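# Move the sheet stack from green belt to roller conveyor

## Task

Lift the stack of sheets off the green belt, set it down on the roller conveyor so it remains a single stack, and finish with neither hand in contact with the sheets.

## Robot and tools

Robot: two arms on a table. left_arm has a left hand and sits on the +y side; right_arm has a right hand. Each hand has sixteen motors: three fingers (index, middle, ring) and a thumb. The left hand mirrors the right one. Calibrated base positions in the scene frame: left_arm (-0.004, +0.363, +0.032) m, right_arm (+0.027, -0.322, +0.016) m, both nearly unrotated (a small turn about z). A camera stand is behind the arms. Loose objects may occasionally get a brief external shove.

Frames: the scene frame has its origin at table-top height halfway between the nominal bases, +z up, +x out over the table, +y toward left_arm. Image left/right does not match arm names. Each arm reports its hand pose, targets and velocities in its own base frame; fixed cameras and the table use the scene frame. The hand point sits just past the knuckles of the index and middle fingers, in front of the palm. Its axes: +z along straight fingers toward the tips; +y points away from the palm face, which lies at y = -0.062 m (fingertips curl toward +y when bending); +x runs across the palm away from the thumb on the right hand, toward the thumb on the left hand. Straight fingertips reach about 0.156 m past the hand point along z. A rigid mast near the wrist on the palm side can strike objects.

execute_actions(actions, cameras): actions is a list of actions, each lasting 0.5 s. An action is a table of 1 to 15 rows, one per 1/30 s step; if it has fewer than 15 rows, its last row repeats. Every row is a single flat list of 48 numbers, each in [-1, 1], covering both arms even when one is idle:
1-6: left_arm dx, dy, dz, rx, ry, rz.
7-22: left hand motor goals in this order: index_mcp, index_abd, index_pip, index_dip, thumb_cmc, thumb_axl, thumb_mcp, thumb_ipl, middle_mcp, middle_abd, middle_pip, middle_dip, ring_mcp, ring_abd, ring_pip, ring_dip.
23-24: left current_limit, speed.
25-30: right_arm dx..rz; 31-46: right hand motors, same order; 47-48: right current_limit, speed.

Arm numbers are offsets, not poses. They are measured in that arm's base axes from its Hand target as it stood when the action began; every row within one action counts from that same start, so rows do not accumulate, but a later action starts from the new target, so repeating an offset moves further. Scale: 1.0 = 0.6 m of travel or 180 degrees. rx, ry, rz form one rotation vector, turning about the Hand target position. A translation longer than 1.0 gets scaled back along its direction. Orientation commands are clipped to within 40 degrees of the measured hand orientation each step. The hand often stops short of its target and sags lower, especially when loaded; an all-zero arm action re-requests the target, and any remaining gap can be sent as a further offset. Commanding a bit higher compensates for sag. Tiny moves may not start. To stop pushing into something, command the target back beyond the hand point.

Hand numbers are absolute goals, scaled linearly between each hinge's stops (brackets: degrees at +1, degrees at -1; straight value). Moving toward -1: _mcp curls the finger at the knuckle toward the palm (-18, +128; +0.75); _abd swings it sideways away from the thumb (-60, +60; 0.00); _pip (-29, +108; +0.58) and _dip (-21, +117; +0.70) bend the outer joints; thumb_cmc brings the thumb round in front of the palm (-20, +120; +0.71); thumb_axl rolls the thumb about its own line (-27, +140; +0.68); thumb_mcp (-69, +109; +0.23) and thumb_ipl (-77, +108; +0.17) bend it. A 0 is a real goal; to hold a hand unchanged, resend its hand_goal, hand_current_limit and hand_speed. current_limit maps -1..+1 to 0..550 mA (floor 11 mA) and also limits hinge speed; very low values may not lift a finger. speed sets goal travel at (speed+1)/2 of 8.5 rad/s. Start values: current_limit +0.4, speed -0.6; settings persist until changed. A finger presses only while its goal lies past the object's surface; deeper goals press harder.

cameras: list of names (cam_head_left, cam_head_right, cam_high, all 672x504), ["all"], or [] for none. Omitted/null gives all images only when actions is empty. An unknown name voids the call. Calibration is provided in OpenCV form and may be a few mm/degrees off.

Results: per arm, end_effector_position (m) and end_effector_quat_wxyz in base frame, Hand target (the next offsets start here), joint positions, velocities ("within noise" at rest), joint torques (include gravity, noisy; numbers 3 and 4 wrap at ±28 N m), and some step-by-step positions. Per hand motor: hand_goal, hand_measured, hand_current_ma (positive pushes toward -1), hand_state (moving, goal, blocked, overload), plus hand_current_limit and hand_speed. A call returns once motion stops, up to 3 s after the last action. Thinking time lets the scene run while the last command holds.

zoom_image(camera, region): enlarges [x0, y0, x1, y1] pixels (at most 504x504) of the newest image from cam_head_left, cam_head_right or cam_high.
read_manual(section): licence texts only; no motion.
finished_scene(scene): ends the current scene (integer 1-3); irreversible.

Avoid: dropping the stack or letting it go while moving, anything falling or left off the table, slamming or hard pushes into fixed or heavy objects, arm-to-arm contact, and closing one hand on the other's fingers. A motor drawing 495 mA or more for 5 s in total shuts down for 10 s. Motor heat builds from holding loads, stretched arms or pushing at unreachable targets; MOTOR HOT appears at 85 °C, and at 100 °C that arm drops and halts for 30-60 s. Any arm stop discards new hand commands meanwhile.

Each tool is called after "Emit:" as name(argument=value, ...) on one line, values as JSON.

## Session

Emit:
execute_actions(actions=[])

Scene clock: 0.00 s.
left_arm: end_effector_position=(+0.5484, +0.0153, +0.2935) hand_goal=(+0.754, +0.000, +0.576, +0.696, +0.714, +0.678, +0.226, +0.168, +0.754, +0.000, +0.576, +0.696, +0.754, +0.000, +0.576, +0.696) hand_measured=(+0.754, +0.000, +0.576, +0.696, +0.714, +0.678, +0.226, +0.168, +0.754, +0.000, +0.576, +0.696, +0.754, +0.000, +0.576, +0.696) hand_current_ma=(+0, +0, +0, +0, +0, +0, +0, +0, +0, +0, +0, +0, +0, +0, +0, +0) hand_state=(goal, goal, goal, goal, goal, goal, goal, goal, goal, goal, goal, goal, goal, goal, goal, goal) hand_current_limit=0.40 hand_speed=-0.60 end_effector_quat_wxyz=(+0.569, +0.385, +0.726, +0.023) | right_arm: end_effector_position=(+0.3216, +0.5680, +0.2438) hand_goal=(+0.754, +0.000, +0.576, +0.696, +0.714, +0.678, +0.226, +0.168, +0.754, +0.000, +0.576, +0.696, +0.754, +0.000, +0.576, +0.696) hand_measured=(+0.754, +0.000, +0.576, +0.696, +0.714, +0.678, +0.226, +0.168, +0.754, +0.000, +0.576, +0.696, +0.754, +0.000, +0.576, +0.696) hand_current_ma=(+0, +0, +0, +0, +0, +0, +0, +0, +0, +0, +0, +0, +0, +0, +0, +0) hand_state=(goal, goal, goal, goal, goal, goal, goal, goal, goal, goal, goal, goal, goal, goal, goal, goal) hand_current_limit=0.40 hand_speed=-0.60 end_effector_quat_wxyz=(-0.461, +0.487, +0.611, +0.421)
Joint positions: left_arm=[0.036 1.168 0.783 -0.016 0.45 -0.859] | right_arm=[0.98 1.518 0.992 0.226 -0.726 1.301]
Joint velocities: within noise
Joint torques (N m): no reading
Heat: left arm: hottest elbow 34 °C; right arm: hottest wrist roll 37 °C.
Hand target: left_arm +0.5553, +0.0145, +0.3241; +0.589, +0.389, +0.708, +0.035 | right_arm +0.3256, +0.5757, +0.2711; -0.463, +0.467, +0.611, +0.441

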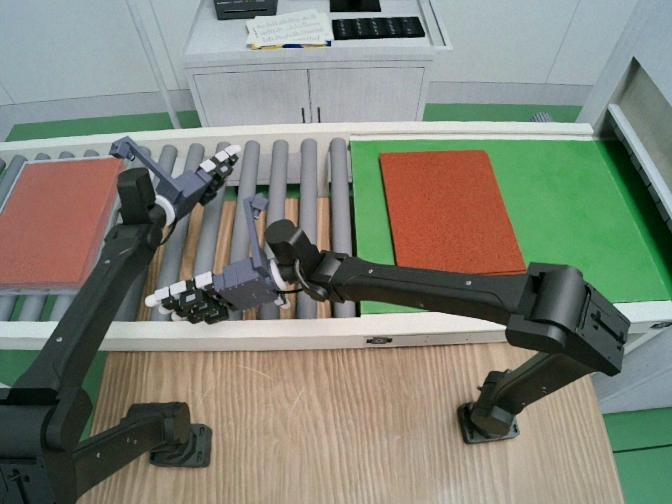

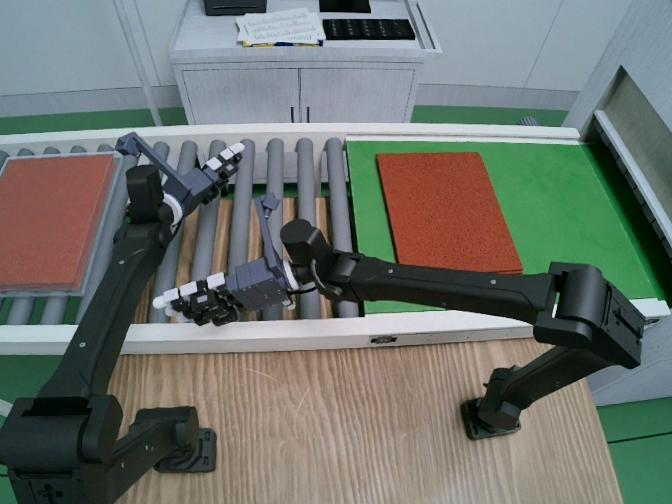

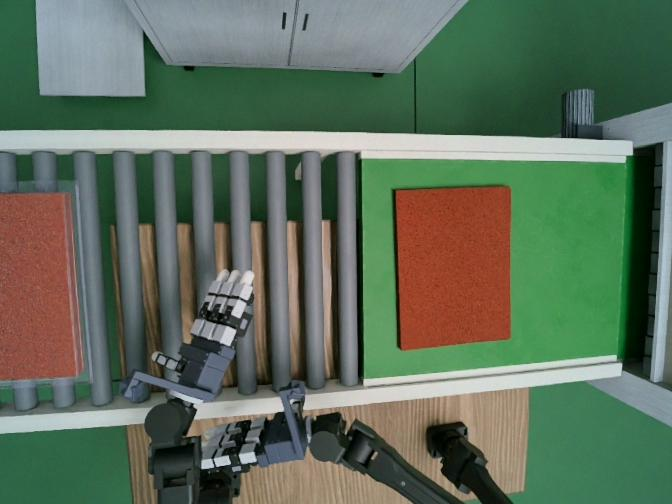

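Emit:
zoom_image(camera="cam_head_left", region=[340, 120, 580, 320])

Emit:
zoom_image(camera="cam_head_right", region=[340, 120, 580, 320])

Emit:
zoom_image(camera="cam_high", region=[340, 140, 640, 400])

Scaled by 2.100.

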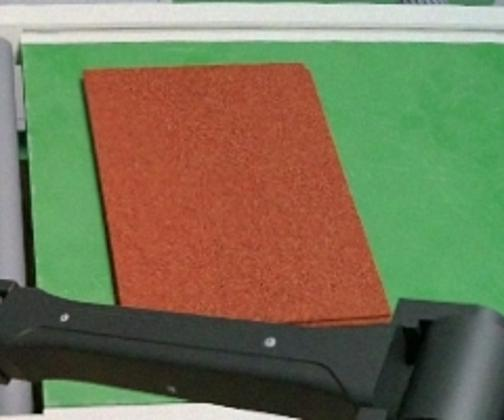

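Scaled by 2.100.

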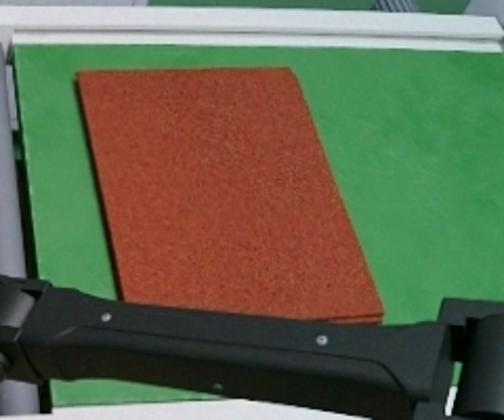

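Scaled by 1.680.

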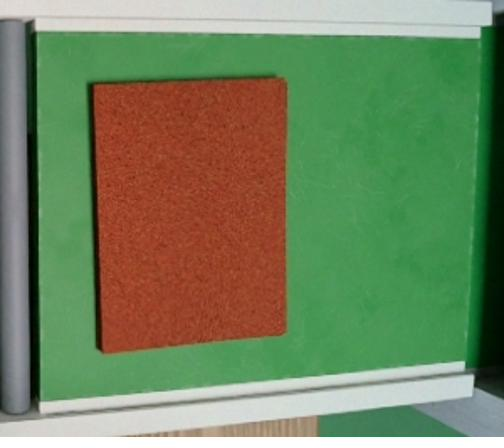

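Emit:
zoom_image(camera="cam_high", region=[380, 310, 450, 370])

Emit:
zoom_image(camera="cam_head_left", region=[340, 120, 420, 180])

Emit:
zoom_image(camera="cam_head_left", region=[460, 220, 560, 290])

Emit:
zoom_image(camera="cam_head_left", region=[300, 250, 400, 340])

Scaled by 7.200.

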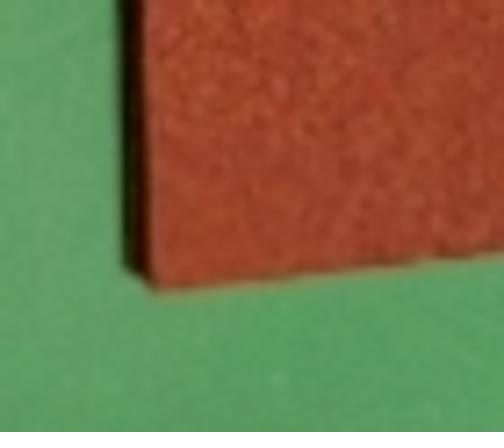

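Scaled by 6.300.

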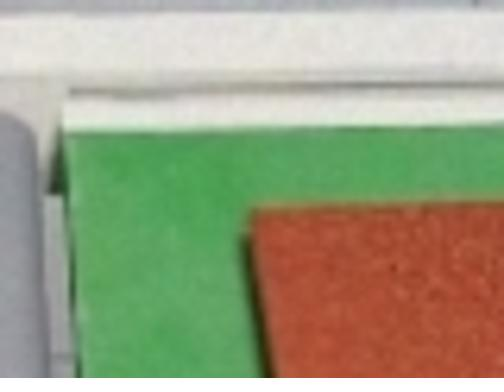

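Scaled by 5.040.

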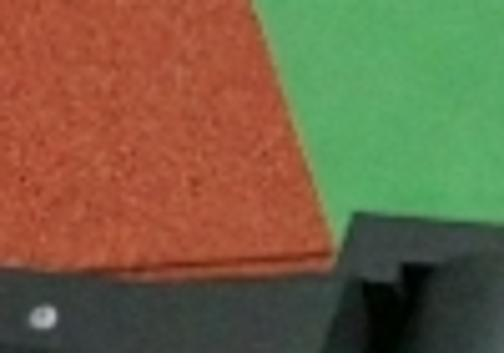

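Scaled by 5.040.

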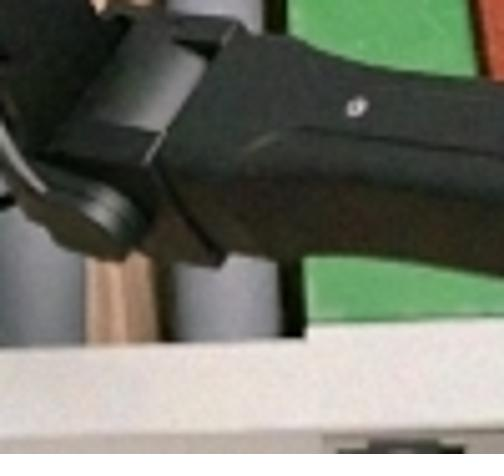

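Emit:
execute_actions(actions=[[[0,0.1,0.1,0,0,0,0.75,0,0.58,0.7,0.71,0.68,0.23,0.17,0.75,0,0.58,0.7,0.75,0,0.58,0.7,0.4,-0.6,0,0,0.15,0,0,0,1,0,0.58,0.7,0.71,0.68,0.23,0.17,1,0,0.58,0.7,1,0,0.58,0.7,0.75,-0.6]],[[0,0.1,0.1,0,0,0,0.75,0,0.58,0.7,0.71,0.68,0.23,0.17,0.75,0,0.58,0.7,0.75,0,0.58,0.7,0.4,-0.6,0.0486,-0.1544,0.0185,-0.0304,-0.0475,0.0349,1,0,0.58,0.7,0.71,0.68,0.23,0.17,1,0,0.58,0.7,1,0,0.58,0.7,0.75,-0.6]],[[0,0,0,0,0,0,0.75,0,0.58,0.7,0.71,0.68,0.23,0.17,0.75,0,0.58,0.7,0.75,0,0.58,0.7,0.4,-0.6,0.0486,-0.1544,0.0185,-0.0304,-0.0475,0.0349,1,0,0.58,0.7,0.71,0.68,0.23,0.17,1,0,0.58,0.7,1,0,0.58,0.7,0.75,-0.6]],[[0,0,0,0,0,0,0.75,0,0.58,0.7,0.71,0.68,0.23,0.17,0.75,0,0.58,0.7,0.75,0,0.58,0.7,0.4,-0.6,0.0486,-0.1544,0.0185,-0.0304,-0.0475,0.0349,1,0,0.58,0.7,0.71,0.68,0.23,0.17,1,0,0.58,0.7,1,0,0.58,0.7,0.75,-0.6]]], cameras=["cam_high", "cam_head_left"])

Scene clock: 103.43 s.
left_arm: end_effector_position=(+0.5493, +0.1351, +0.4017) hand_goal=(+0.750, +0.000, +0.580, +0.700, +0.710, +0.680, +0.230, +0.170, +0.750, +0.000, +0.580, +0.700, +0.750, +0.000, +0.580, +0.700) hand_measured=(+0.756, +0.002, +0.580, +0.698, +0.716, +0.678, +0.226, +0.168, +0.754, +0.002, +0.580, +0.698, +0.756, +0.002, +0.580, +0.698) hand_current_ma=(+1, +0, +0, +0, +1, +0, -1, +0, +1, +0, +0, +0, +1, +0, +0, +0) hand_state=(goal, goal, goal, goal, goal, goal, goal, goal, goal, goal, goal, goal, goal, goal, goal, goal) hand_current_limit=0.40 hand_speed=-0.60 end_effector_quat_wxyz=(+0.572, +0.373, +0.731, +0.014) | right_arm: end_effector_position=(+0.3987, +0.2952, +0.3579) hand_goal=(+1.000, +0.000, +0.580, +0.700, +0.710, +0.680, +0.230, +0.170, +1.000, +0.000, +0.580, +0.700, +1.000, +0.000, +0.580, +0.700) hand_measured=(+1.000, +0.002, +0.578, +0.698, +0.712, +0.678, +0.228, +0.168, +1.000, +0.002, +0.578, +0.698, +1.000, +0.002, +0.578, +0.698) hand_current_ma=(+0, +6, -4, -7, +4, -8, -9, -8, +0, +5, -4, -8, +0, +6, -5, -7) hand_state=(goal, goal, goal, goal, goal, goal, goal, goal, goal, goal, goal, goal, goal, goal, goal, goal) hand_current_limit=0.75 hand_speed=-0.60 end_effector_quat_wxyz=(-0.319, +0.365, +0.792, +0.371)
Joint positions: left_arm=[0.352 1.168 1.094 -0.412 0.738 -0.733] | right_arm=[0.328 1.311 1.299 -1.477 -1.021 -0.332]
Joint torques (N m): left_arm=[-1.32 -8 14.52 2.11 0.54 0.33] | right_arm=[-1.49 -8.12 14.42 -0.01 -0.87 -0.15]
Heat: left arm: hottest elbow 46 °C; right arm: hottest elbow 42 °C.
Hand target: left_arm +0.5553, +0.1345, +0.4441; +0.589, +0.389, +0.708, +0.035 | right_arm +0.4130, +0.2978, +0.3944; -0.312, +0.314, +0.821, +0.361
Off the commanded pose: left_arm 0.043 m, 4 deg | right_arm 0.039 m, 7 deg.
led back after a hold (right arm): the arm was led back toward your command in small steps, so it may still be short of it.
Step readings (end_effector_position of left_arm | right_arm):
0: (+0.5484, +0.0153, +0.2935) | (+0.3216, +0.5680, +0.2438)
1: (+0.5483, +0.0155, +0.2931) | (+0.3216, +0.5680, +0.2438) HELD (not all sent) right_arm
2: (+0.5480, +0.0139, +0.2918) | (+0.3216, +0.5680, +0.2438) HELD (not all sent) right_arm
4: (+0.5460, +0.0165, +0.2908) | (+0.3225, +0.5676, +0.2438) HELD (not all sent) right_arm
8: (+0.5423, +0.0592, +0.3096) | (+0.3233, +0.5670, +0.2434)
15: (+0.5451, +0.0801, +0.3454) | (+0.3162, +0.5565, +0.2510)
16: (+0.5455, +0.0792, +0.3469) | (+0.3154, +0.5562, +0.2602)
17: (+0.5452, +0.0764, +0.3466) | (+0.3108, +0.5552, +0.2706)
19: (+0.5440, +0.0760, +0.3502) | (+0.3055, +0.5430, +0.2909)
23: (+0.5415, +0.1152, +0.3825) | (+0.3282, +0.4962, +0.3284)
30: (+0.5414, +0.1387, +0.4205) | (+0.3538, +0.4661, +0.3349)
31: (+0.5424, +0.1379, +0.4193) | (+0.3520, +0.4663, +0.3330)
32: (+0.5435, +0.1369, +0.4181) | (+0.3468, +0.4658, +0.3294)
34: (+0.5454, +0.1357, +0.4118) | (+0.3437, +0.4561, +0.3264)
38: (+0.5490, +0.1351, +0.4027) | (+0.3700, +0.4078, +0.3317)
45: (+0.5493, +0.1351, +0.4017) | (+0.3786, +0.3752, +0.3330)
46: (+0.5493, +0.1351, +0.4017) | (+0.3764, +0.3759, +0.3342)
47: (+0.5493, +0.1351, +0.4017) | (+0.3748, +0.3747, +0.3362)
49: (+0.5493, +0.1351, +0.4017) | (+0.3757, +0.3620, +0.3360)
53: (+0.5493, +0.1351, +0.4017) | (+0.3968, +0.3098, +0.3356)
60: (+0.5493, +0.1351, +0.4017) | (+0.4037, +0.2861, +0.3544)
HELD (not all sent) right_arm: steps 1 to 6.
pose unreachable (right arm): on one or more control steps of this call, first in action 0 (counted from 0), this arm could not follow its commanded pose, so it was not sent that pose on those steps. It may still have moved: this result reports where it is.
cause: moving toward the commanded pose would bring a part of the arm too close to another arm (a part of this arm just beyond joint 6 (wrist roll) and a part of the left arm just beyond its joint 3 (elbow), 61 mm apart when this arm was first held).
Images, in order (width x height): cam_head_left 672x504, cam_high 672x504.

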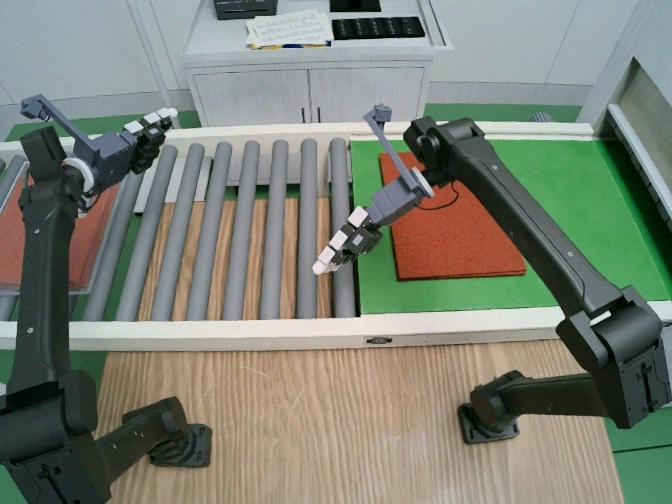

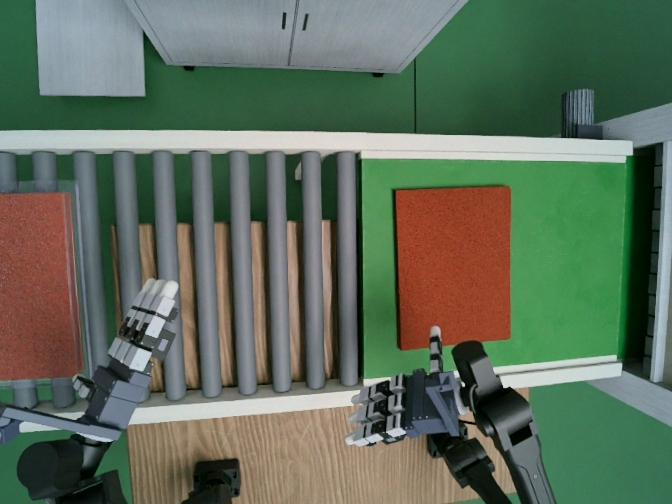

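Emit:
execute_actions(actions=[[[0,0,0,0,0,0,0.75,0,0.58,0.7,0.71,0.68,0.23,0.17,0.75,0,0.58,0.7,0.75,0,0.58,0.7,0.4,-0.6,0.0487,-0.1543,0.009,-0.0304,-0.0475,0.0349,1,0,0.58,0.7,0.71,0.68,0.23,0.17,1,0,0.58,0.7,1,0,0.58,0.7,0.75,-0.6]],[[0,0,0,0,0,0,0.75,0,0.58,0.7,0.71,0.68,0.23,0.17,0.75,0,0.58,0.7,0.75,0,0.58,0.7,0.4,-0.6,0.0487,-0.1543,0.009,-0.0304,-0.0475,0.0349,1,0,0.58,0.7,0.71,0.68,0.23,0.17,1,0,0.58,0.7,1,0,0.58,0.7,0.75,-0.6]],[[0,0,0,0,0,0,0.75,0,0.58,0.7,0.71,0.68,0.23,0.17,0.75,0,0.58,0.7,0.75,0,0.58,0.7,0.4,-0.6,0.0487,-0.1543,0.009,-0.0304,-0.0475,0.0349,1,0,0.58,0.7,0.71,0.68,0.23,0.17,1,0,0.58,0.7,1,0,0.58,0.7,0.75,-0.6]],[[0,0,0,0,0,0,0.75,0,0.58,0.7,0.71,0.68,0.23,0.17,0.75,0,0.58,0.7,0.75,0,0.58,0.7,0.4,-0.6,0.0487,-0.1543,0.009,-0.0304,-0.0475,0.0349,1,0,0.58,0.7,0.71,0.68,0.23,0.17,1,0,0.58,0.7,1,0,0.58,0.7,0.75,-0.6]],[[0,0,0,0,0,0,0.75,0,0.58,0.7,0.71,0.68,0.23,0.17,0.75,0,0.58,0.7,0.75,0,0.58,0.7,0.4,-0.6,0.0487,-0.1543,0.009,-0.0304,-0.0475,0.0349,1,0,0.58,0.7,0.71,0.68,0.23,0.17,1,0,0.58,0.7,1,0,0.58,0.7,0.75,-0.6]]], cameras=["cam_high", "cam_head_left", "cam_head_right"])

Scene clock: 114.13 s.
left_arm: end_effector_position=(+0.5493, +0.1351, +0.4019) hand_goal=(+0.750, +0.000, +0.580, +0.700, +0.710, +0.680, +0.230, +0.170, +0.750, +0.000, +0.580, +0.700, +0.750, +0.000, +0.580, +0.700) hand_measured=(+0.756, +0.002, +0.580, +0.698, +0.716, +0.678, +0.226, +0.168, +0.754, +0.002, +0.580, +0.698, +0.756, +0.002, +0.580, +0.698) hand_current_ma=(+1, +0, +0, +0, +1, +0, -1, +0, +1, +0, +0, +0, +1, +0, +0, +0) hand_state=(goal, goal, goal, goal, goal, goal, goal, goal, goal, goal, goal, goal, goal, goal, goal, goal) hand_current_limit=0.40 hand_speed=-0.60 end_effector_quat_wxyz=(+0.572, +0.373, +0.730, +0.014) | right_arm: end_effector_position=(+0.5546, -0.1621, +0.3935) hand_goal=(+1.000, +0.000, +0.580, +0.700, +0.710, +0.680, +0.230, +0.170, +1.000, +0.000, +0.580, +0.700, +1.000, +0.000, +0.580, +0.700) hand_measured=(+1.000, +0.002, +0.578, +0.698, +0.714, +0.678, +0.226, +0.168, +1.000, +0.000, +0.578, +0.698, +1.000, +0.002, +0.578, +0.698) hand_current_ma=(-2, +2, -3, -7, +10, -8, -15, -8, -1, +2, -3, -7, -1, +2, -4, -6) hand_state=(goal, goal, goal, goal, goal, goal, goal, goal, goal, goal, goal, goal, goal, goal, goal, goal) hand_current_limit=0.75 hand_speed=-0.60 end_effector_quat_wxyz=(+0.153, +0.074, +0.976, +0.138)
Joint positions: left_arm=[0.352 1.168 1.094 -0.412 0.738 -0.732] | right_arm=[-0.54 1.786 2.074 -1.699 -0.386 -1.928]
Joint torques (N m): left_arm=[-1.2 -7.94 14.52 2.14 0.53 0.29] | right_arm=[-0.44 -15.97 13.94 0.38 -0.42 -0.13]
Heat: left arm: hottest elbow 50 °C; right arm: hottest elbow 44 °C.
Hand target: left_arm +0.5553, +0.1345, +0.4441; +0.589, +0.389, +0.708, +0.035 | right_arm +0.5591, -0.1651, +0.4214; -0.001, +0.000, +0.988, +0.156
Off the commanded pose: left_arm 0.043 m, 4 deg | right_arm 0.028 m, 20 deg.
joint sent to its limit (right arm) — joint 4 (wrist pitch), lower limit. The joint targets are off in position and orientation.
Step readings (end_effector_position of left_arm | right_arm):
0: (+0.5493, +0.1351, +0.4017) | (+0.3987, +0.2952, +0.3579)
1: (+0.5493, +0.1351, +0.4017) | (+0.3983, +0.2949, +0.3573)
2: (+0.5493, +0.1351, +0.4017) | (+0.3981, +0.2914, +0.3548)
4: (+0.5493, +0.1351, +0.4017) | (+0.4009, +0.2718, +0.3521)
8: (+0.5493, +0.1351, +0.4017) | (+0.4239, +0.2147, +0.3585)
15: (+0.5493, +0.1351, +0.4019) | (+0.4359, +0.1944, +0.3671)
16: (+0.5493, +0.1351, +0.4019) | (+0.4351, +0.1953, +0.3669)
17: (+0.5493, +0.1351, +0.4019) | (+0.4346, +0.1944, +0.3645)
19: (+0.5493, +0.1351, +0.4019) | (+0.4372, +0.1803, +0.3608)
23: (+0.5493, +0.1351, +0.4019) | (+0.4540, +0.1266, +0.3648)
30: (+0.5493, +0.1351, +0.4019) | (+0.4640, +0.1030, +0.3751)
31: (+0.5493, +0.1351, +0.4019) | (+0.4641, +0.1039, +0.3742)
32: (+0.5493, +0.1351, +0.4019) | (+0.4636, +0.1036, +0.3729)
34: (+0.5493, +0.1351, +0.4019) | (+0.4684, +0.0909, +0.3723)
38: (+0.5493, +0.1351, +0.4019) | (+0.4852, +0.0370, +0.3762)
45: (+0.5493, +0.1351, +0.4019) | (+0.4934, +0.0094, +0.3775)
46: (+0.5493, +0.1351, +0.4019) | (+0.4933, +0.0108, +0.3776)
47: (+0.5493, +0.1351, +0.4019) | (+0.4938, +0.0110, +0.3777)
49: (+0.5493, +0.1351, +0.4019) | (+0.5009, +0.0002, +0.3811)
53: (+0.5493, +0.1351, +0.4019) | (+0.5169, -0.0485, +0.3889)
60: (+0.5493, +0.1351, +0.4019) | (+0.5220, -0.0845, +0.3823)
61: (+0.5493, +0.1351, +0.4019) | (+0.5223, -0.0831, +0.3830)
62: (+0.5493, +0.1351, +0.4019) | (+0.5240, -0.0836, +0.3829)
64: (+0.5493, +0.1351, +0.4019) | (+0.5337, -0.0926, +0.3899)
68: (+0.5493, +0.1351, +0.4019) | (+0.5492, -0.1342, +0.3988)
75: (+0.5493, +0.1351, +0.4019) | (+0.5503, -0.1769, +0.3889)

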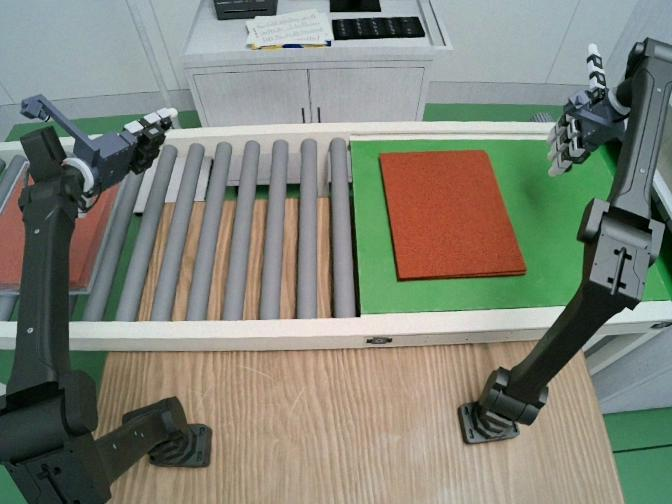

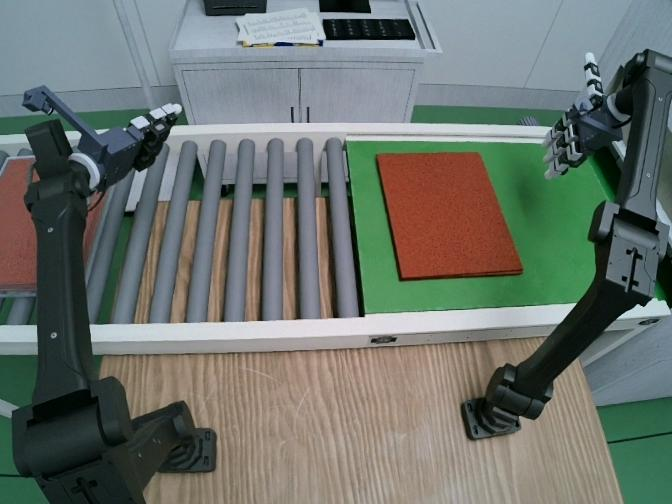

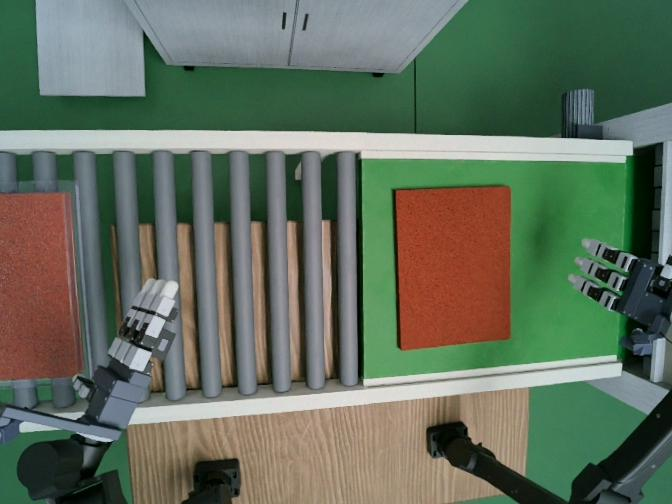

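Emit:
execute_actions(actions=[[[0,0,0,0,0,0,0.75,0,0.58,0.7,0.71,0.68,0.23,0.17,0.75,0,0.58,0.7,0.75,0,0.58,0.7,0.4,-0.6,0,0,-0.13,0,0,0,1,0,0.58,0.7,0.71,0.68,0.23,0.17,1,0,0.58,0.7,1,0,0.58,0.7,0.75,-0.6]],[[0,0,0,0,0,0,0.75,0,0.58,0.7,0.71,0.68,0.23,0.17,0.75,0,0.58,0.7,0.75,0,0.58,0.7,0.4,-0.6,0,0,-0.13,0,0,0,1,0,0.58,0.7,0.71,0.68,0.23,0.17,1,0,0.58,0.7,1,0,0.58,0.7,0.75,-0.6]]], cameras=["cam_high", "cam_head_left", "cam_head_right"])

Scene clock: 134.43 s.
left_arm: end_effector_position=(+0.5493, +0.1351, +0.4019) hand_goal=(+0.750, +0.000, +0.580, +0.700, +0.710, +0.680, +0.230, +0.170, +0.750, +0.000, +0.580, +0.700, +0.750, +0.000, +0.580, +0.700) hand_measured=(+0.756, +0.002, +0.580, +0.698, +0.716, +0.678, +0.226, +0.168, +0.754, +0.002, +0.580, +0.698, +0.756, +0.002, +0.580, +0.698) hand_current_ma=(+1, +0, +0, +0, +1, +0, -1, +0, +1, +0, +0, +0, +1, +0, +0, +0) hand_state=(goal, goal, goal, goal, goal, goal, goal, goal, goal, goal, goal, goal, goal, goal, goal, goal) hand_current_limit=0.40 hand_speed=-0.60 end_effector_quat_wxyz=(+0.572, +0.373, +0.730, +0.014) | right_arm: end_effector_position=(+0.5595, -0.1710, +0.2547) hand_goal=(+1.000, +0.000, +0.580, +0.700, +0.710, +0.680, +0.230, +0.170, +1.000, +0.000, +0.580, +0.700, +1.000, +0.000, +0.580, +0.700) hand_measured=(+1.000, +0.002, +0.578, +0.698, +0.714, +0.678, +0.226, +0.168, +1.000, +0.000, +0.578, +0.698, +1.000, +0.002, +0.578, +0.698) hand_current_ma=(-2, +2, -3, -7, +10, -8, -15, -8, -1, +2, -3, -7, -1, +2, -4, -6) hand_state=(goal, goal, goal, goal, goal, goal, goal, goal, goal, goal, goal, goal, goal, goal, goal, goal) hand_current_limit=0.75 hand_speed=-0.60 end_effector_quat_wxyz=(+0.028, +0.027, +0.988, +0.149)
Joint positions: left_arm=[0.352 1.168 1.094 -0.412 0.738 -0.732] | right_arm=[-0.523 1.96 1.993 -1.699 -0.289 -2.054]
Joint torques (N m): left_arm=[-1.67 -7.65 14.65 2.19 0.53 0.3] | right_arm=[-0.09 -19.08 8.99 -0.17 -0.3 -0.16]
Heat: left arm: hottest elbow 55 °C; right arm: hottest elbow 45 °C.
Hand target: left_arm +0.5553, +0.1345, +0.4441; +0.589, +0.389, +0.708, +0.035 | right_arm +0.5591, -0.1651, +0.2654; -0.001, +0.000, +0.988, +0.156
Off the commanded pose: left_arm 0.043 m, 4 deg | right_arm 0.012 m, 5 deg.
joint sent to its limit (right arm) — joint 4 (wrist pitch), lower limit. The joint targets are off in position and orientation.
Step readings (end_effector_position of left_arm | right_arm):
0: (+0.5493, +0.1351, +0.4019) | (+0.5546, -0.1621, +0.3935)
1: (+0.5493, +0.1351, +0.4019) | (+0.5544, -0.1622, +0.3933)
2: (+0.5493, +0.1351, +0.4019) | (+0.5541, -0.1632, +0.3913)
4: (+0.5493, +0.1351, +0.4019) | (+0.5534, -0.1650, +0.3866)
8: (+0.5493, +0.1351, +0.4019) | (+0.5557, -0.1693, +0.3686)
15: (+0.5493, +0.1351, +0.4019) | (+0.5594, -0.1738, +0.3391)
16: (+0.5493, +0.1351, +0.4019) | (+0.5592, -0.1740, +0.3374)
17: (+0.5493, +0.1351, +0.4019) | (+0.5583, -0.1745, +0.3345)
19: (+0.5493, +0.1351, +0.4019) | (+0.5559, -0.1745, +0.3255)
23: (+0.5493, +0.1351, +0.4019) | (+0.5550, -0.1735, +0.2953)
30: (+0.5493, +0.1351, +0.4019) | (+0.5588, -0.1732, +0.2552)

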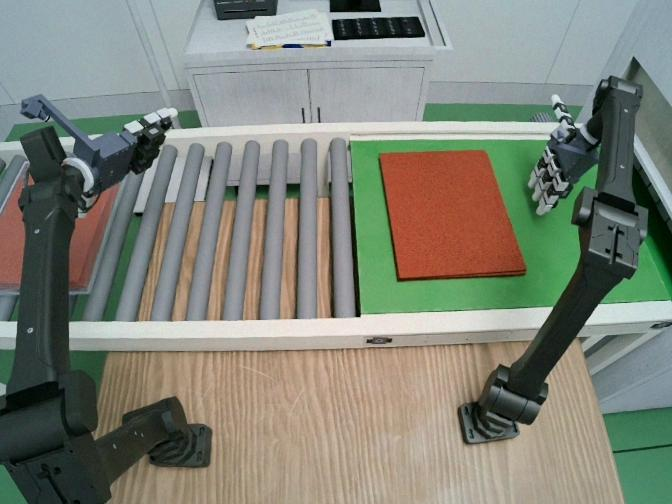

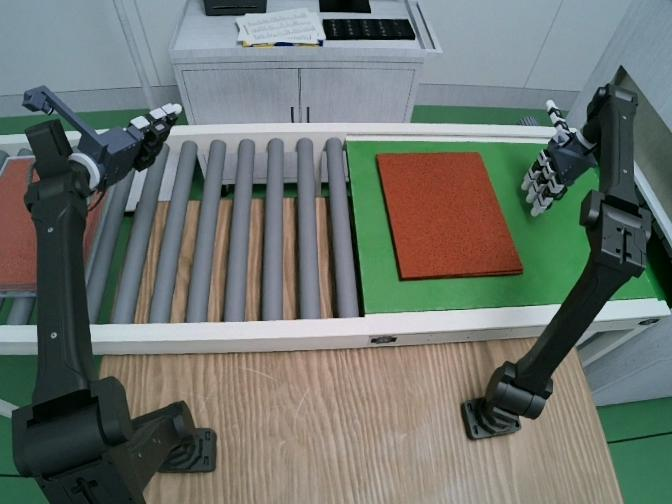

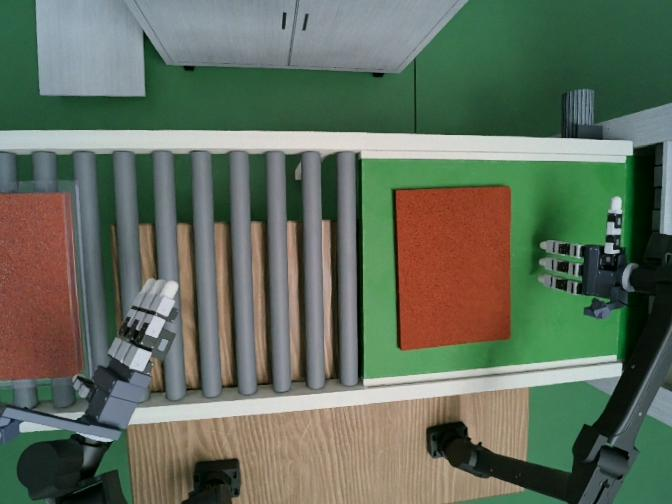

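Emit:
zoom_image(camera="cam_head_right", region=[480, 90, 640, 240])

Emit:
zoom_image(camera="cam_high", region=[490, 180, 640, 330])

Scaled by 3.150.

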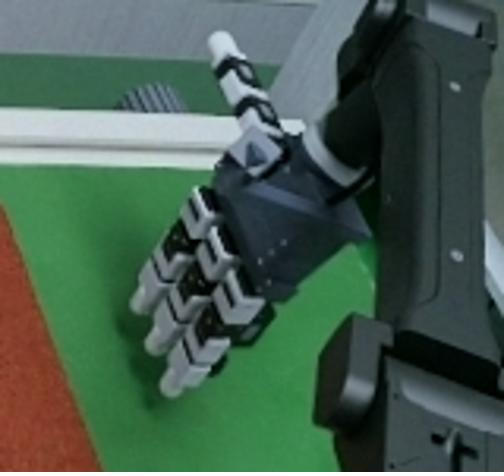

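Scaled by 3.360.

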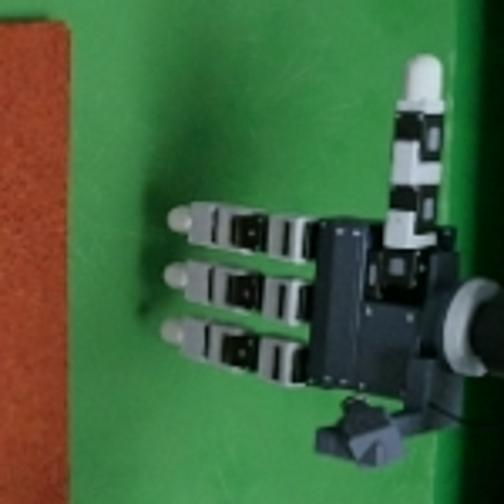

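Emit:
execute_actions(actions=[[[0,0,0,0,0,0,0.75,0,0.58,0.7,0.71,0.68,0.23,0.17,0.75,0,0.58,0.7,0.75,0,0.58,0.7,0.4,-0.6,0,0,-0.04,0,0,0,1,0,0.58,0.7,0.71,0.68,0.23,0.17,1,0,0.58,0.7,1,0,0.58,0.7,0.75,-0.6]],[[0,0,0,0,0,0,0.75,0,0.58,0.7,0.71,0.68,0.23,0.17,0.75,0,0.58,0.7,0.75,0,0.58,0.7,0.4,-0.6,0,0,-0.015,0,0,0,1,0,0.58,0.7,0.71,0.68,0.23,0.17,1,0,0.58,0.7,1,0,0.58,0.7,0.75,-0.6]]], cameras=["cam_high", "cam_head_right"])

Emit:
zoom_image(camera="cam_head_right", region=[480, 120, 600, 240])

Emit:
zoom_image(camera="cam_high", region=[490, 180, 640, 330])

Scene clock: 147.40 s.
left_arm: end_effector_position=(+0.5493, +0.1351, +0.4019) hand_goal=(+0.750, +0.000, +0.580, +0.700, +0.710, +0.680, +0.230, +0.170, +0.750, +0.000, +0.580, +0.700, +0.750, +0.000, +0.580, +0.700) hand_measured=(+0.756, +0.002, +0.580, +0.698, +0.716, +0.678, +0.226, +0.168, +0.754, +0.002, +0.580, +0.698, +0.756, +0.002, +0.580, +0.698) hand_current_ma=(+1, +0, +0, +0, +1, +0, -1, +0, +1, +0, +0, +0, +1, +0, +0, +0) hand_state=(goal, goal, goal, goal, goal, goal, goal, goal, goal, goal, goal, goal, goal, goal, goal, goal) hand_current_limit=0.40 hand_speed=-0.60 end_effector_quat_wxyz=(+0.572, +0.373, +0.730, +0.014) | right_arm: end_effector_position=(+0.5582, -0.1731, +0.2366) hand_goal=(+1.000, +0.000, +0.580, +0.700, +0.710, +0.680, +0.230, +0.170, +1.000, +0.000, +0.580, +0.700, +1.000, +0.000, +0.580, +0.700) hand_measured=(+1.000, +0.002, +0.578, +0.698, +0.714, +0.678, +0.226, +0.168, +1.000, +0.000, +0.578, +0.698, +1.000, +0.002, +0.578, +0.698) hand_current_ma=(-2, +2, -3, -7, +10, -8, -15, -8, -1, +2, -3, -7, -1, +2, -4, -6) hand_state=(goal, goal, goal, goal, goal, goal, goal, goal, goal, goal, goal, goal, goal, goal, goal, goal) hand_current_limit=0.75 hand_speed=-0.60 end_effector_quat_wxyz=(+0.012, +0.020, +0.989, +0.149)
Joint positions: left_arm=[0.352 1.168 1.094 -0.412 0.738 -0.732] | right_arm=[-0.523 1.984 1.985 -1.698 -0.274 -2.07]
Joint torques (N m): left_arm=[-1.32 -7.71 14.52 2.32 0.52 0.33] | right_arm=[-0.09 -17.73 8.18 -0.23 -0.3 -0.15]
Heat: left arm: hottest elbow 57 °C; right arm: hottest elbow 44 °C.
Hand target: left_arm +0.5553, +0.1345, +0.4441; +0.589, +0.389, +0.708, +0.035 | right_arm +0.5591, -0.1651, +0.2324; -0.001, +0.000, +0.988, +0.156
Off the commanded pose: left_arm 0.043 m, 4 deg | right_arm 0.009 m, 3 deg.
joint sent to its limit (right arm) — joint 4 (wrist pitch), lower limit; joint 6 (wrist roll), lower limit. The joint targets are off in position, not in orientation.
Step readings (end_effector_position of left_arm | right_arm):
0: (+0.5493, +0.1351, +0.4019) | (+0.5595, -0.1710, +0.2547)
1: (+0.5493, +0.1351, +0.4019) | (+0.5594, -0.1709, +0.2547)
2: (+0.5493, +0.1351, +0.4019) | (+0.5593, -0.1711, +0.2545)
4: (+0.5493, +0.1351, +0.4019) | (+0.5586, -0.1716, +0.2539)
8: (+0.5493, +0.1351, +0.4019) | (+0.5581, -0.1717, +0.2528)
15: (+0.5493, +0.1351, +0.4019) | (+0.5587, -0.1723, +0.2476)
16: (+0.5493, +0.1351, +0.4019) | (+0.5586, -0.1723, +0.2476)
17: (+0.5493, +0.1351, +0.4019) | (+0.5586, -0.1726, +0.2466)
19: (+0.5493, +0.1351, +0.4019) | (+0.5586, -0.1728, +0.2455)
23: (+0.5493, +0.1351, +0.4019) | (+0.5584, -0.1730, +0.2426)
30: (+0.5493, +0.1351, +0.4019) | (+0.5582, -0.1731, +0.2366)
Images, in order (width x height): cam_head_right 672x504, cam_high 672x504.

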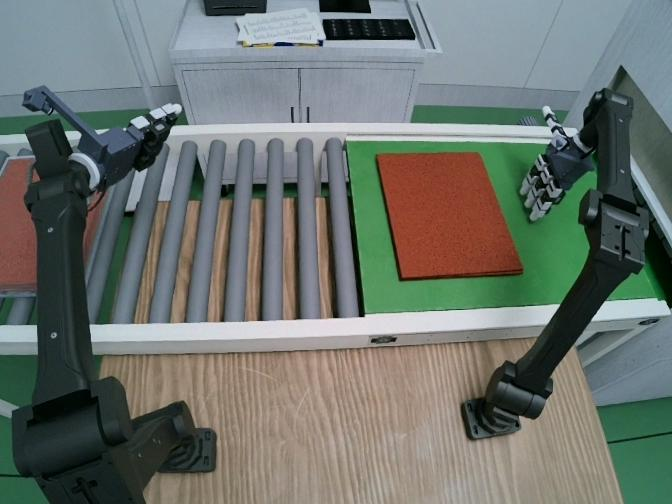

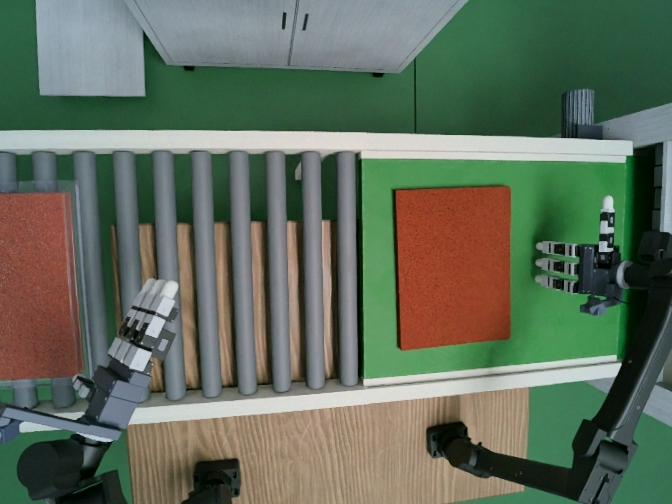

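Scaled by 4.200.

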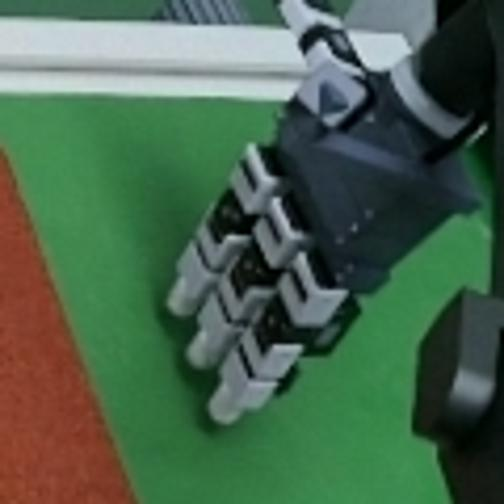

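Scaled by 3.360.

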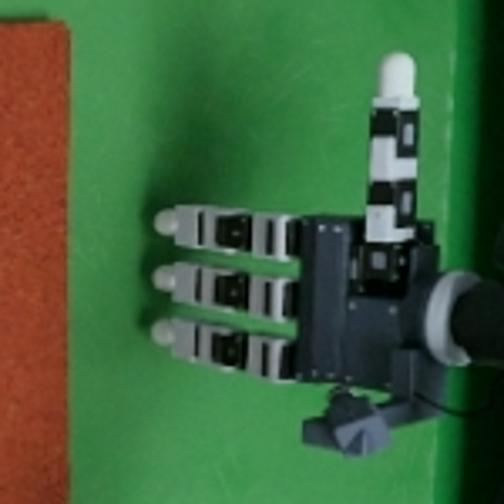

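Emit:
execute_actions(actions=[[[0,0,0,0,0,0,0.75,0,0.58,0.7,0.71,0.68,0.23,0.17,0.75,0,0.58,0.7,0.75,0,0.58,0.7,0.4,-0.6,0,0,-0.02,0,0,0,1,0,0.58,0.7,0.71,0.68,0.23,0.17,1,0,0.58,0.7,1,0,0.58,0.7,0.75,-0.6]],[[0,0,0,0,0,0,0.75,0,0.58,0.7,0.71,0.68,0.23,0.17,0.75,0,0.58,0.7,0.75,0,0.58,0.7,0.4,-0.6,0,0,-0.02,0,0,0,1,0,0.58,0.7,0.71,0.68,0.23,0.17,1,0,0.58,0.7,1,0,0.58,0.7,0.75,-0.6]]], cameras=["cam_high", "cam_head_right"])

Emit:
zoom_image(camera="cam_head_right", region=[480, 120, 600, 240])

Emit:
zoom_image(camera="cam_high", region=[490, 180, 640, 330])

Scene clock: 153.50 s.
left_arm: end_effector_position=(+0.5493, +0.1351, +0.4019) hand_goal=(+0.750, +0.000, +0.580, +0.700, +0.710, +0.680, +0.230, +0.170, +0.750, +0.000, +0.580, +0.700, +0.750, +0.000, +0.580, +0.700) hand_measured=(+0.756, +0.002, +0.580, +0.698, +0.716, +0.678, +0.226, +0.168, +0.754, +0.002, +0.580, +0.698, +0.756, +0.002, +0.580, +0.698) hand_current_ma=(+1, +0, +0, +0, +1, +0, -1, +0, +1, +0, +0, +0, +1, +0, +0, +0) hand_state=(goal, goal, goal, goal, goal, goal, goal, goal, goal, goal, goal, goal, goal, goal, goal, goal) hand_current_limit=0.40 hand_speed=-0.60 end_effector_quat_wxyz=(+0.572, +0.373, +0.730, +0.014) | right_arm: end_effector_position=(+0.5576, -0.1737, +0.2211) hand_goal=(+1.000, +0.000, +0.580, +0.700, +0.710, +0.680, +0.230, +0.170, +1.000, +0.000, +0.580, +0.700, +1.000, +0.000, +0.580, +0.700) hand_measured=(+1.000, -0.002, +0.580, +0.698, +0.714, +0.678, +0.226, +0.168, +1.000, +0.000, +0.580, +0.698, +1.000, +0.002, +0.578, +0.698) hand_current_ma=(-2, -4, +0, -4, +10, -8, -15, -8, +0, -1, -1, -4, -1, +2, -4, -6) hand_state=(goal, goal, goal, goal, goal, goal, goal, goal, goal, goal, goal, goal, goal, goal, goal, goal) hand_current_limit=0.75 hand_speed=-0.60 end_effector_quat_wxyz=(+0.003, +0.019, +0.988, +0.152)
Joint positions: left_arm=[0.352 1.168 1.094 -0.412 0.738 -0.732] | right_arm=[-0.523 1.998 1.965 -1.682 -0.269 -2.075]
Joint torques (N m): left_arm=[-1.2 -7.53 14.57 2.04 0.53 0.31] | right_arm=[-0.03 -17.96 6.86 0.4 -0.27 -0.11]
Heat: left arm: hottest elbow 57 °C; right arm: hottest elbow 44 °C.
Hand target: left_arm +0.5553, +0.1345, +0.4441; +0.589, +0.389, +0.708, +0.035 | right_arm +0.5591, -0.1651, +0.2084; -0.001, +0.000, +0.988, +0.156
Off the commanded pose: left_arm 0.043 m, 4 deg | right_arm 0.015 m, 2 deg.
joint sent to its limit (right arm) — joint 6 (wrist roll), lower limit. The joint targets are off in position, not in orientation.
Step readings (end_effector_position of left_arm | right_arm):
0: (+0.5493, +0.1351, +0.4019) | (+0.5582, -0.1731, +0.2366)
1: (+0.5493, +0.1351, +0.4019) | (+0.5582, -0.1731, +0.2366)
2: (+0.5493, +0.1351, +0.4019) | (+0.5582, -0.1731, +0.2366)
4: (+0.5493, +0.1351, +0.4019) | (+0.5579, -0.1735, +0.2362)
8: (+0.5493, +0.1351, +0.4019) | (+0.5576, -0.1736, +0.2325)
15: (+0.5493, +0.1351, +0.4019) | (+0.5579, -0.1737, +0.2250)
16: (+0.5493, +0.1351, +0.4019) | (+0.5576, -0.1736, +0.2245)
17: (+0.5493, +0.1351, +0.4019) | (+0.5579, -0.1737, +0.2238)
19: (+0.5493, +0.1351, +0.4019) | (+0.5581, -0.1739, +0.2214)
23: (+0.5493, +0.1351, +0.4019) | (+0.5573, -0.1735, +0.2212)
30: (+0.5493, +0.1351, +0.4019) | (+0.5576, -0.1737, +0.2211)
Images, in order (width x height): cam_head_right 672x504, cam_high 672x504.

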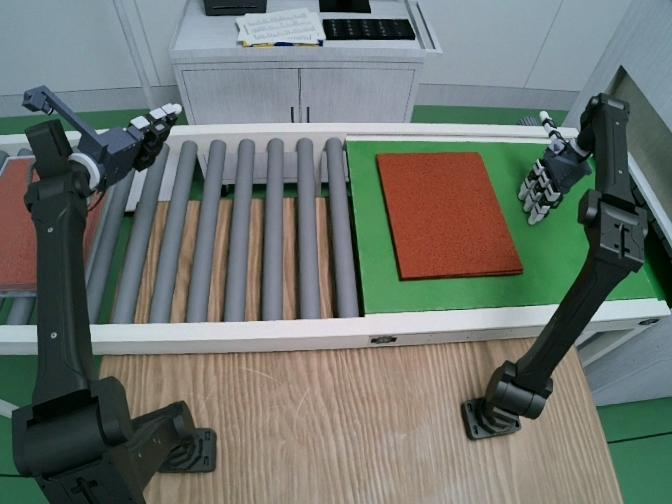

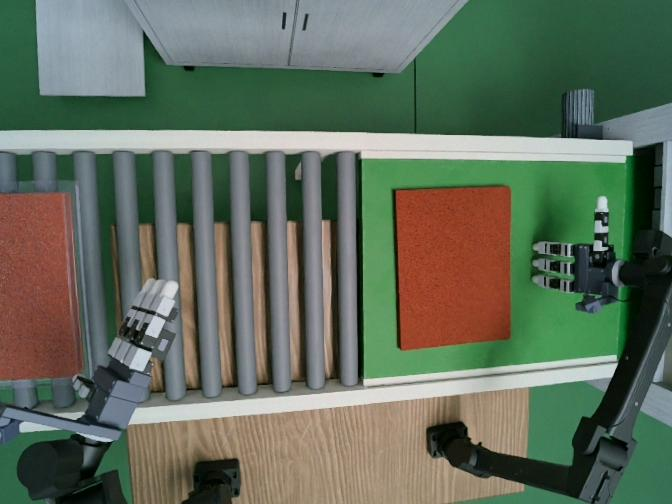

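Scaled by 4.200.

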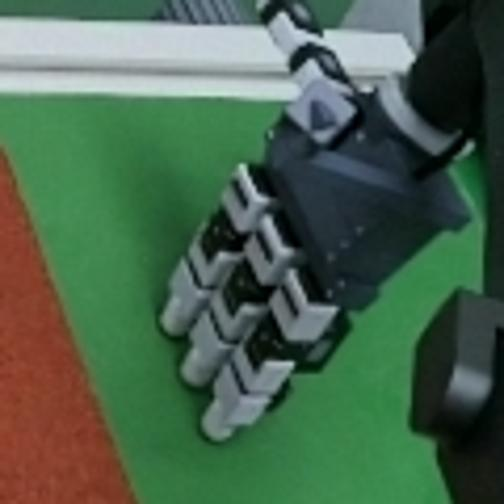

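Scaled by 3.360.

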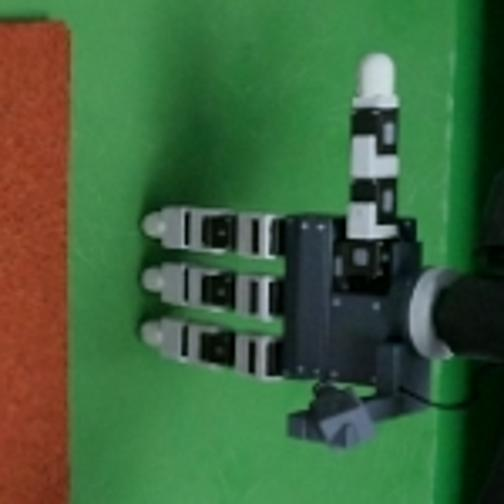

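Emit:
execute_actions(actions=[[[0,0,0,0,0,0,0.75,0,0.58,0.7,0.71,0.68,0.23,0.17,0.75,0,0.58,0.7,0.75,0,0.58,0.7,0.4,-0.6,0.005,0.07,0.012,0,0,0,1,0,0.58,0.7,0.71,0.68,0.23,0.17,1,0,0.58,0.7,1,0,0.58,0.7,0.75,-0.6]],[[0,0,0,0,0,0,0.75,0,0.58,0.7,0.71,0.68,0.23,0.17,0.75,0,0.58,0.7,0.75,0,0.58,0.7,0.4,-0.6,0.003,0.05,0,0,0,0,1,0,0.58,0.7,0.71,0.68,0.23,0.17,1,0,0.58,0.7,1,0,0.58,0.7,0.75,-0.6]],[[0,0,0,0,0,0,0.75,0,0.58,0.7,0.71,0.68,0.23,0.17,0.75,0,0.58,0.7,0.75,0,0.58,0.7,0.4,-0.6,0.003,0.05,0,0,0,0,1,0,0.58,0.7,0.71,0.68,0.23,0.17,1,0,0.58,0.7,1,0,0.58,0.7,0.75,-0.6]]], cameras=["cam_high", "cam_head_right"])

Emit:
zoom_image(camera="cam_head_right", region=[440, 120, 600, 280])

Scene clock: 163.53 s.
left_arm: end_effector_position=(+0.5493, +0.1351, +0.4019) hand_goal=(+0.750, +0.000, +0.580, +0.700, +0.710, +0.680, +0.230, +0.170, +0.750, +0.000, +0.580, +0.700, +0.750, +0.000, +0.580, +0.700) hand_measured=(+0.756, +0.002, +0.580, +0.698, +0.716, +0.678, +0.226, +0.168, +0.754, +0.002, +0.580, +0.698, +0.756, +0.002, +0.580, +0.698) hand_current_ma=(+1, +0, +0, +0, +1, +0, -1, +0, +1, +0, +0, +0, +1, +0, +0, +0) hand_state=(goal, goal, goal, goal, goal, goal, goal, goal, goal, goal, goal, goal, goal, goal, goal, goal) hand_current_limit=0.40 hand_speed=-0.60 end_effector_quat_wxyz=(+0.572, +0.373, +0.730, +0.014) | right_arm: end_effector_position=(+0.5646, -0.0867, +0.2194) hand_goal=(+1.000, +0.000, +0.580, +0.700, +0.710, +0.680, +0.230, +0.170, +1.000, +0.000, +0.580, +0.700, +1.000, +0.000, +0.580, +0.700) hand_measured=(+1.000, -0.006, +0.600, +0.710, +0.714, +0.678, +0.226, +0.168, +1.000, -0.002, +0.594, +0.708, +1.000, -0.002, +0.596, +0.708) hand_current_ma=(+1, -13, +69, +31, +9, -8, -15, -8, +0, -4, +47, +24, +0, -3, +52, +25) hand_state=(goal, goal, goal, goal, goal, goal, goal, goal, goal, goal, goal, goal, goal, goal, goal, goal) hand_current_limit=0.75 hand_speed=-0.60 end_effector_quat_wxyz=(+0.006, +0.008, +0.990, +0.142)
Joint positions: left_arm=[0.352 1.168 1.094 -0.412 0.738 -0.732] | right_arm=[-0.382 1.894 1.808 -1.58 -0.269 -1.949]
Joint torques (N m): left_arm=[-1.2 -7.59 14.5 2.24 0.55 0.31] | right_arm=[1.32 -17.14 6.94 0.27 -1.26 0.11]
Heat: left arm: hottest elbow 58 °C; right arm: hottest elbow 44 °C.
Hand target: left_arm +0.5553, +0.1345, +0.4441; +0.589, +0.389, +0.708, +0.035 | right_arm +0.5657, -0.0631, +0.2156; -0.001, +0.000, +0.988, +0.156
Off the commanded pose: left_arm 0.043 m, 4 deg | right_arm 0.024 m, 2 deg.
Step readings (end_effector_position of left_arm | right_arm):
0: (+0.5493, +0.1351, +0.4019) | (+0.5576, -0.1737, +0.2211)
1: (+0.5493, +0.1351, +0.4019) | (+0.5573, -0.1735, +0.2206)
2: (+0.5493, +0.1351, +0.4019) | (+0.5573, -0.1725, +0.2205)
4: (+0.5493, +0.1351, +0.4019) | (+0.5561, -0.1695, +0.2202)
8: (+0.5493, +0.1351, +0.4019) | (+0.5548, -0.1539, +0.2205)
15: (+0.5493, +0.1351, +0.4019) | (+0.5600, -0.1360, +0.2209)
16: (+0.5493, +0.1351, +0.4019) | (+0.5598, -0.1350, +0.2204)
17: (+0.5493, +0.1351, +0.4019) | (+0.5598, -0.1350, +0.2200)
19: (+0.5493, +0.1351, +0.4019) | (+0.5590, -0.1325, +0.2201)
23: (+0.5493, +0.1351, +0.4019) | (+0.5581, -0.1214, +0.2200)
30: (+0.5493, +0.1351, +0.4019) | (+0.5612, -0.1092, +0.2202)
31: (+0.5493, +0.1351, +0.4019) | (+0.5608, -0.1090, +0.2197)
32: (+0.5493, +0.1351, +0.4019) | (+0.5607, -0.1090, +0.2193)
34: (+0.5493, +0.1351, +0.4019) | (+0.5608, -0.1061, +0.2197)
38: (+0.5493, +0.1351, +0.4019) | (+0.5616, -0.0942, +0.2195)
45: (+0.5493, +0.1351, +0.4019) | (+0.5645, -0.0866, +0.2194)
Images, in order (width x height): cam_head_right 672x504, cam_high 672x504.

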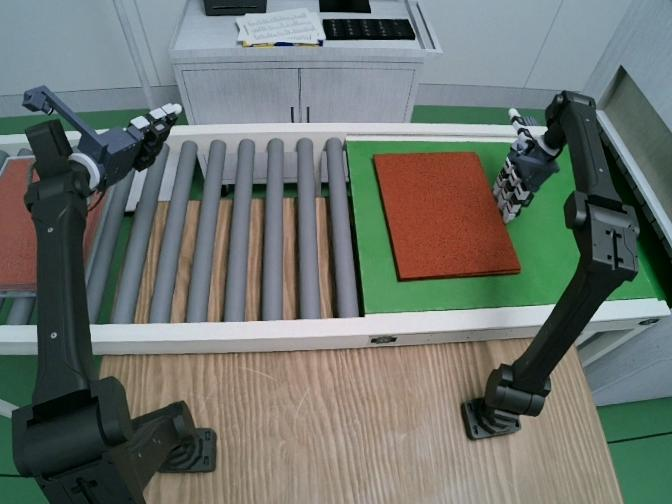

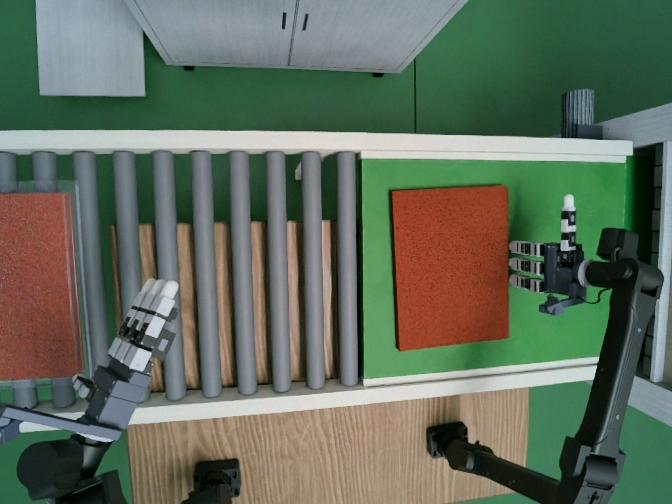

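Scaled by 3.150.

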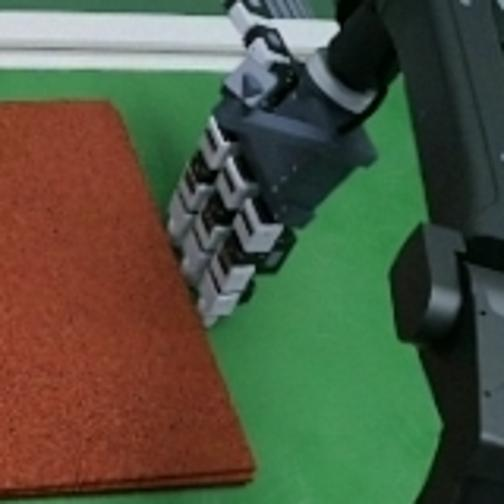

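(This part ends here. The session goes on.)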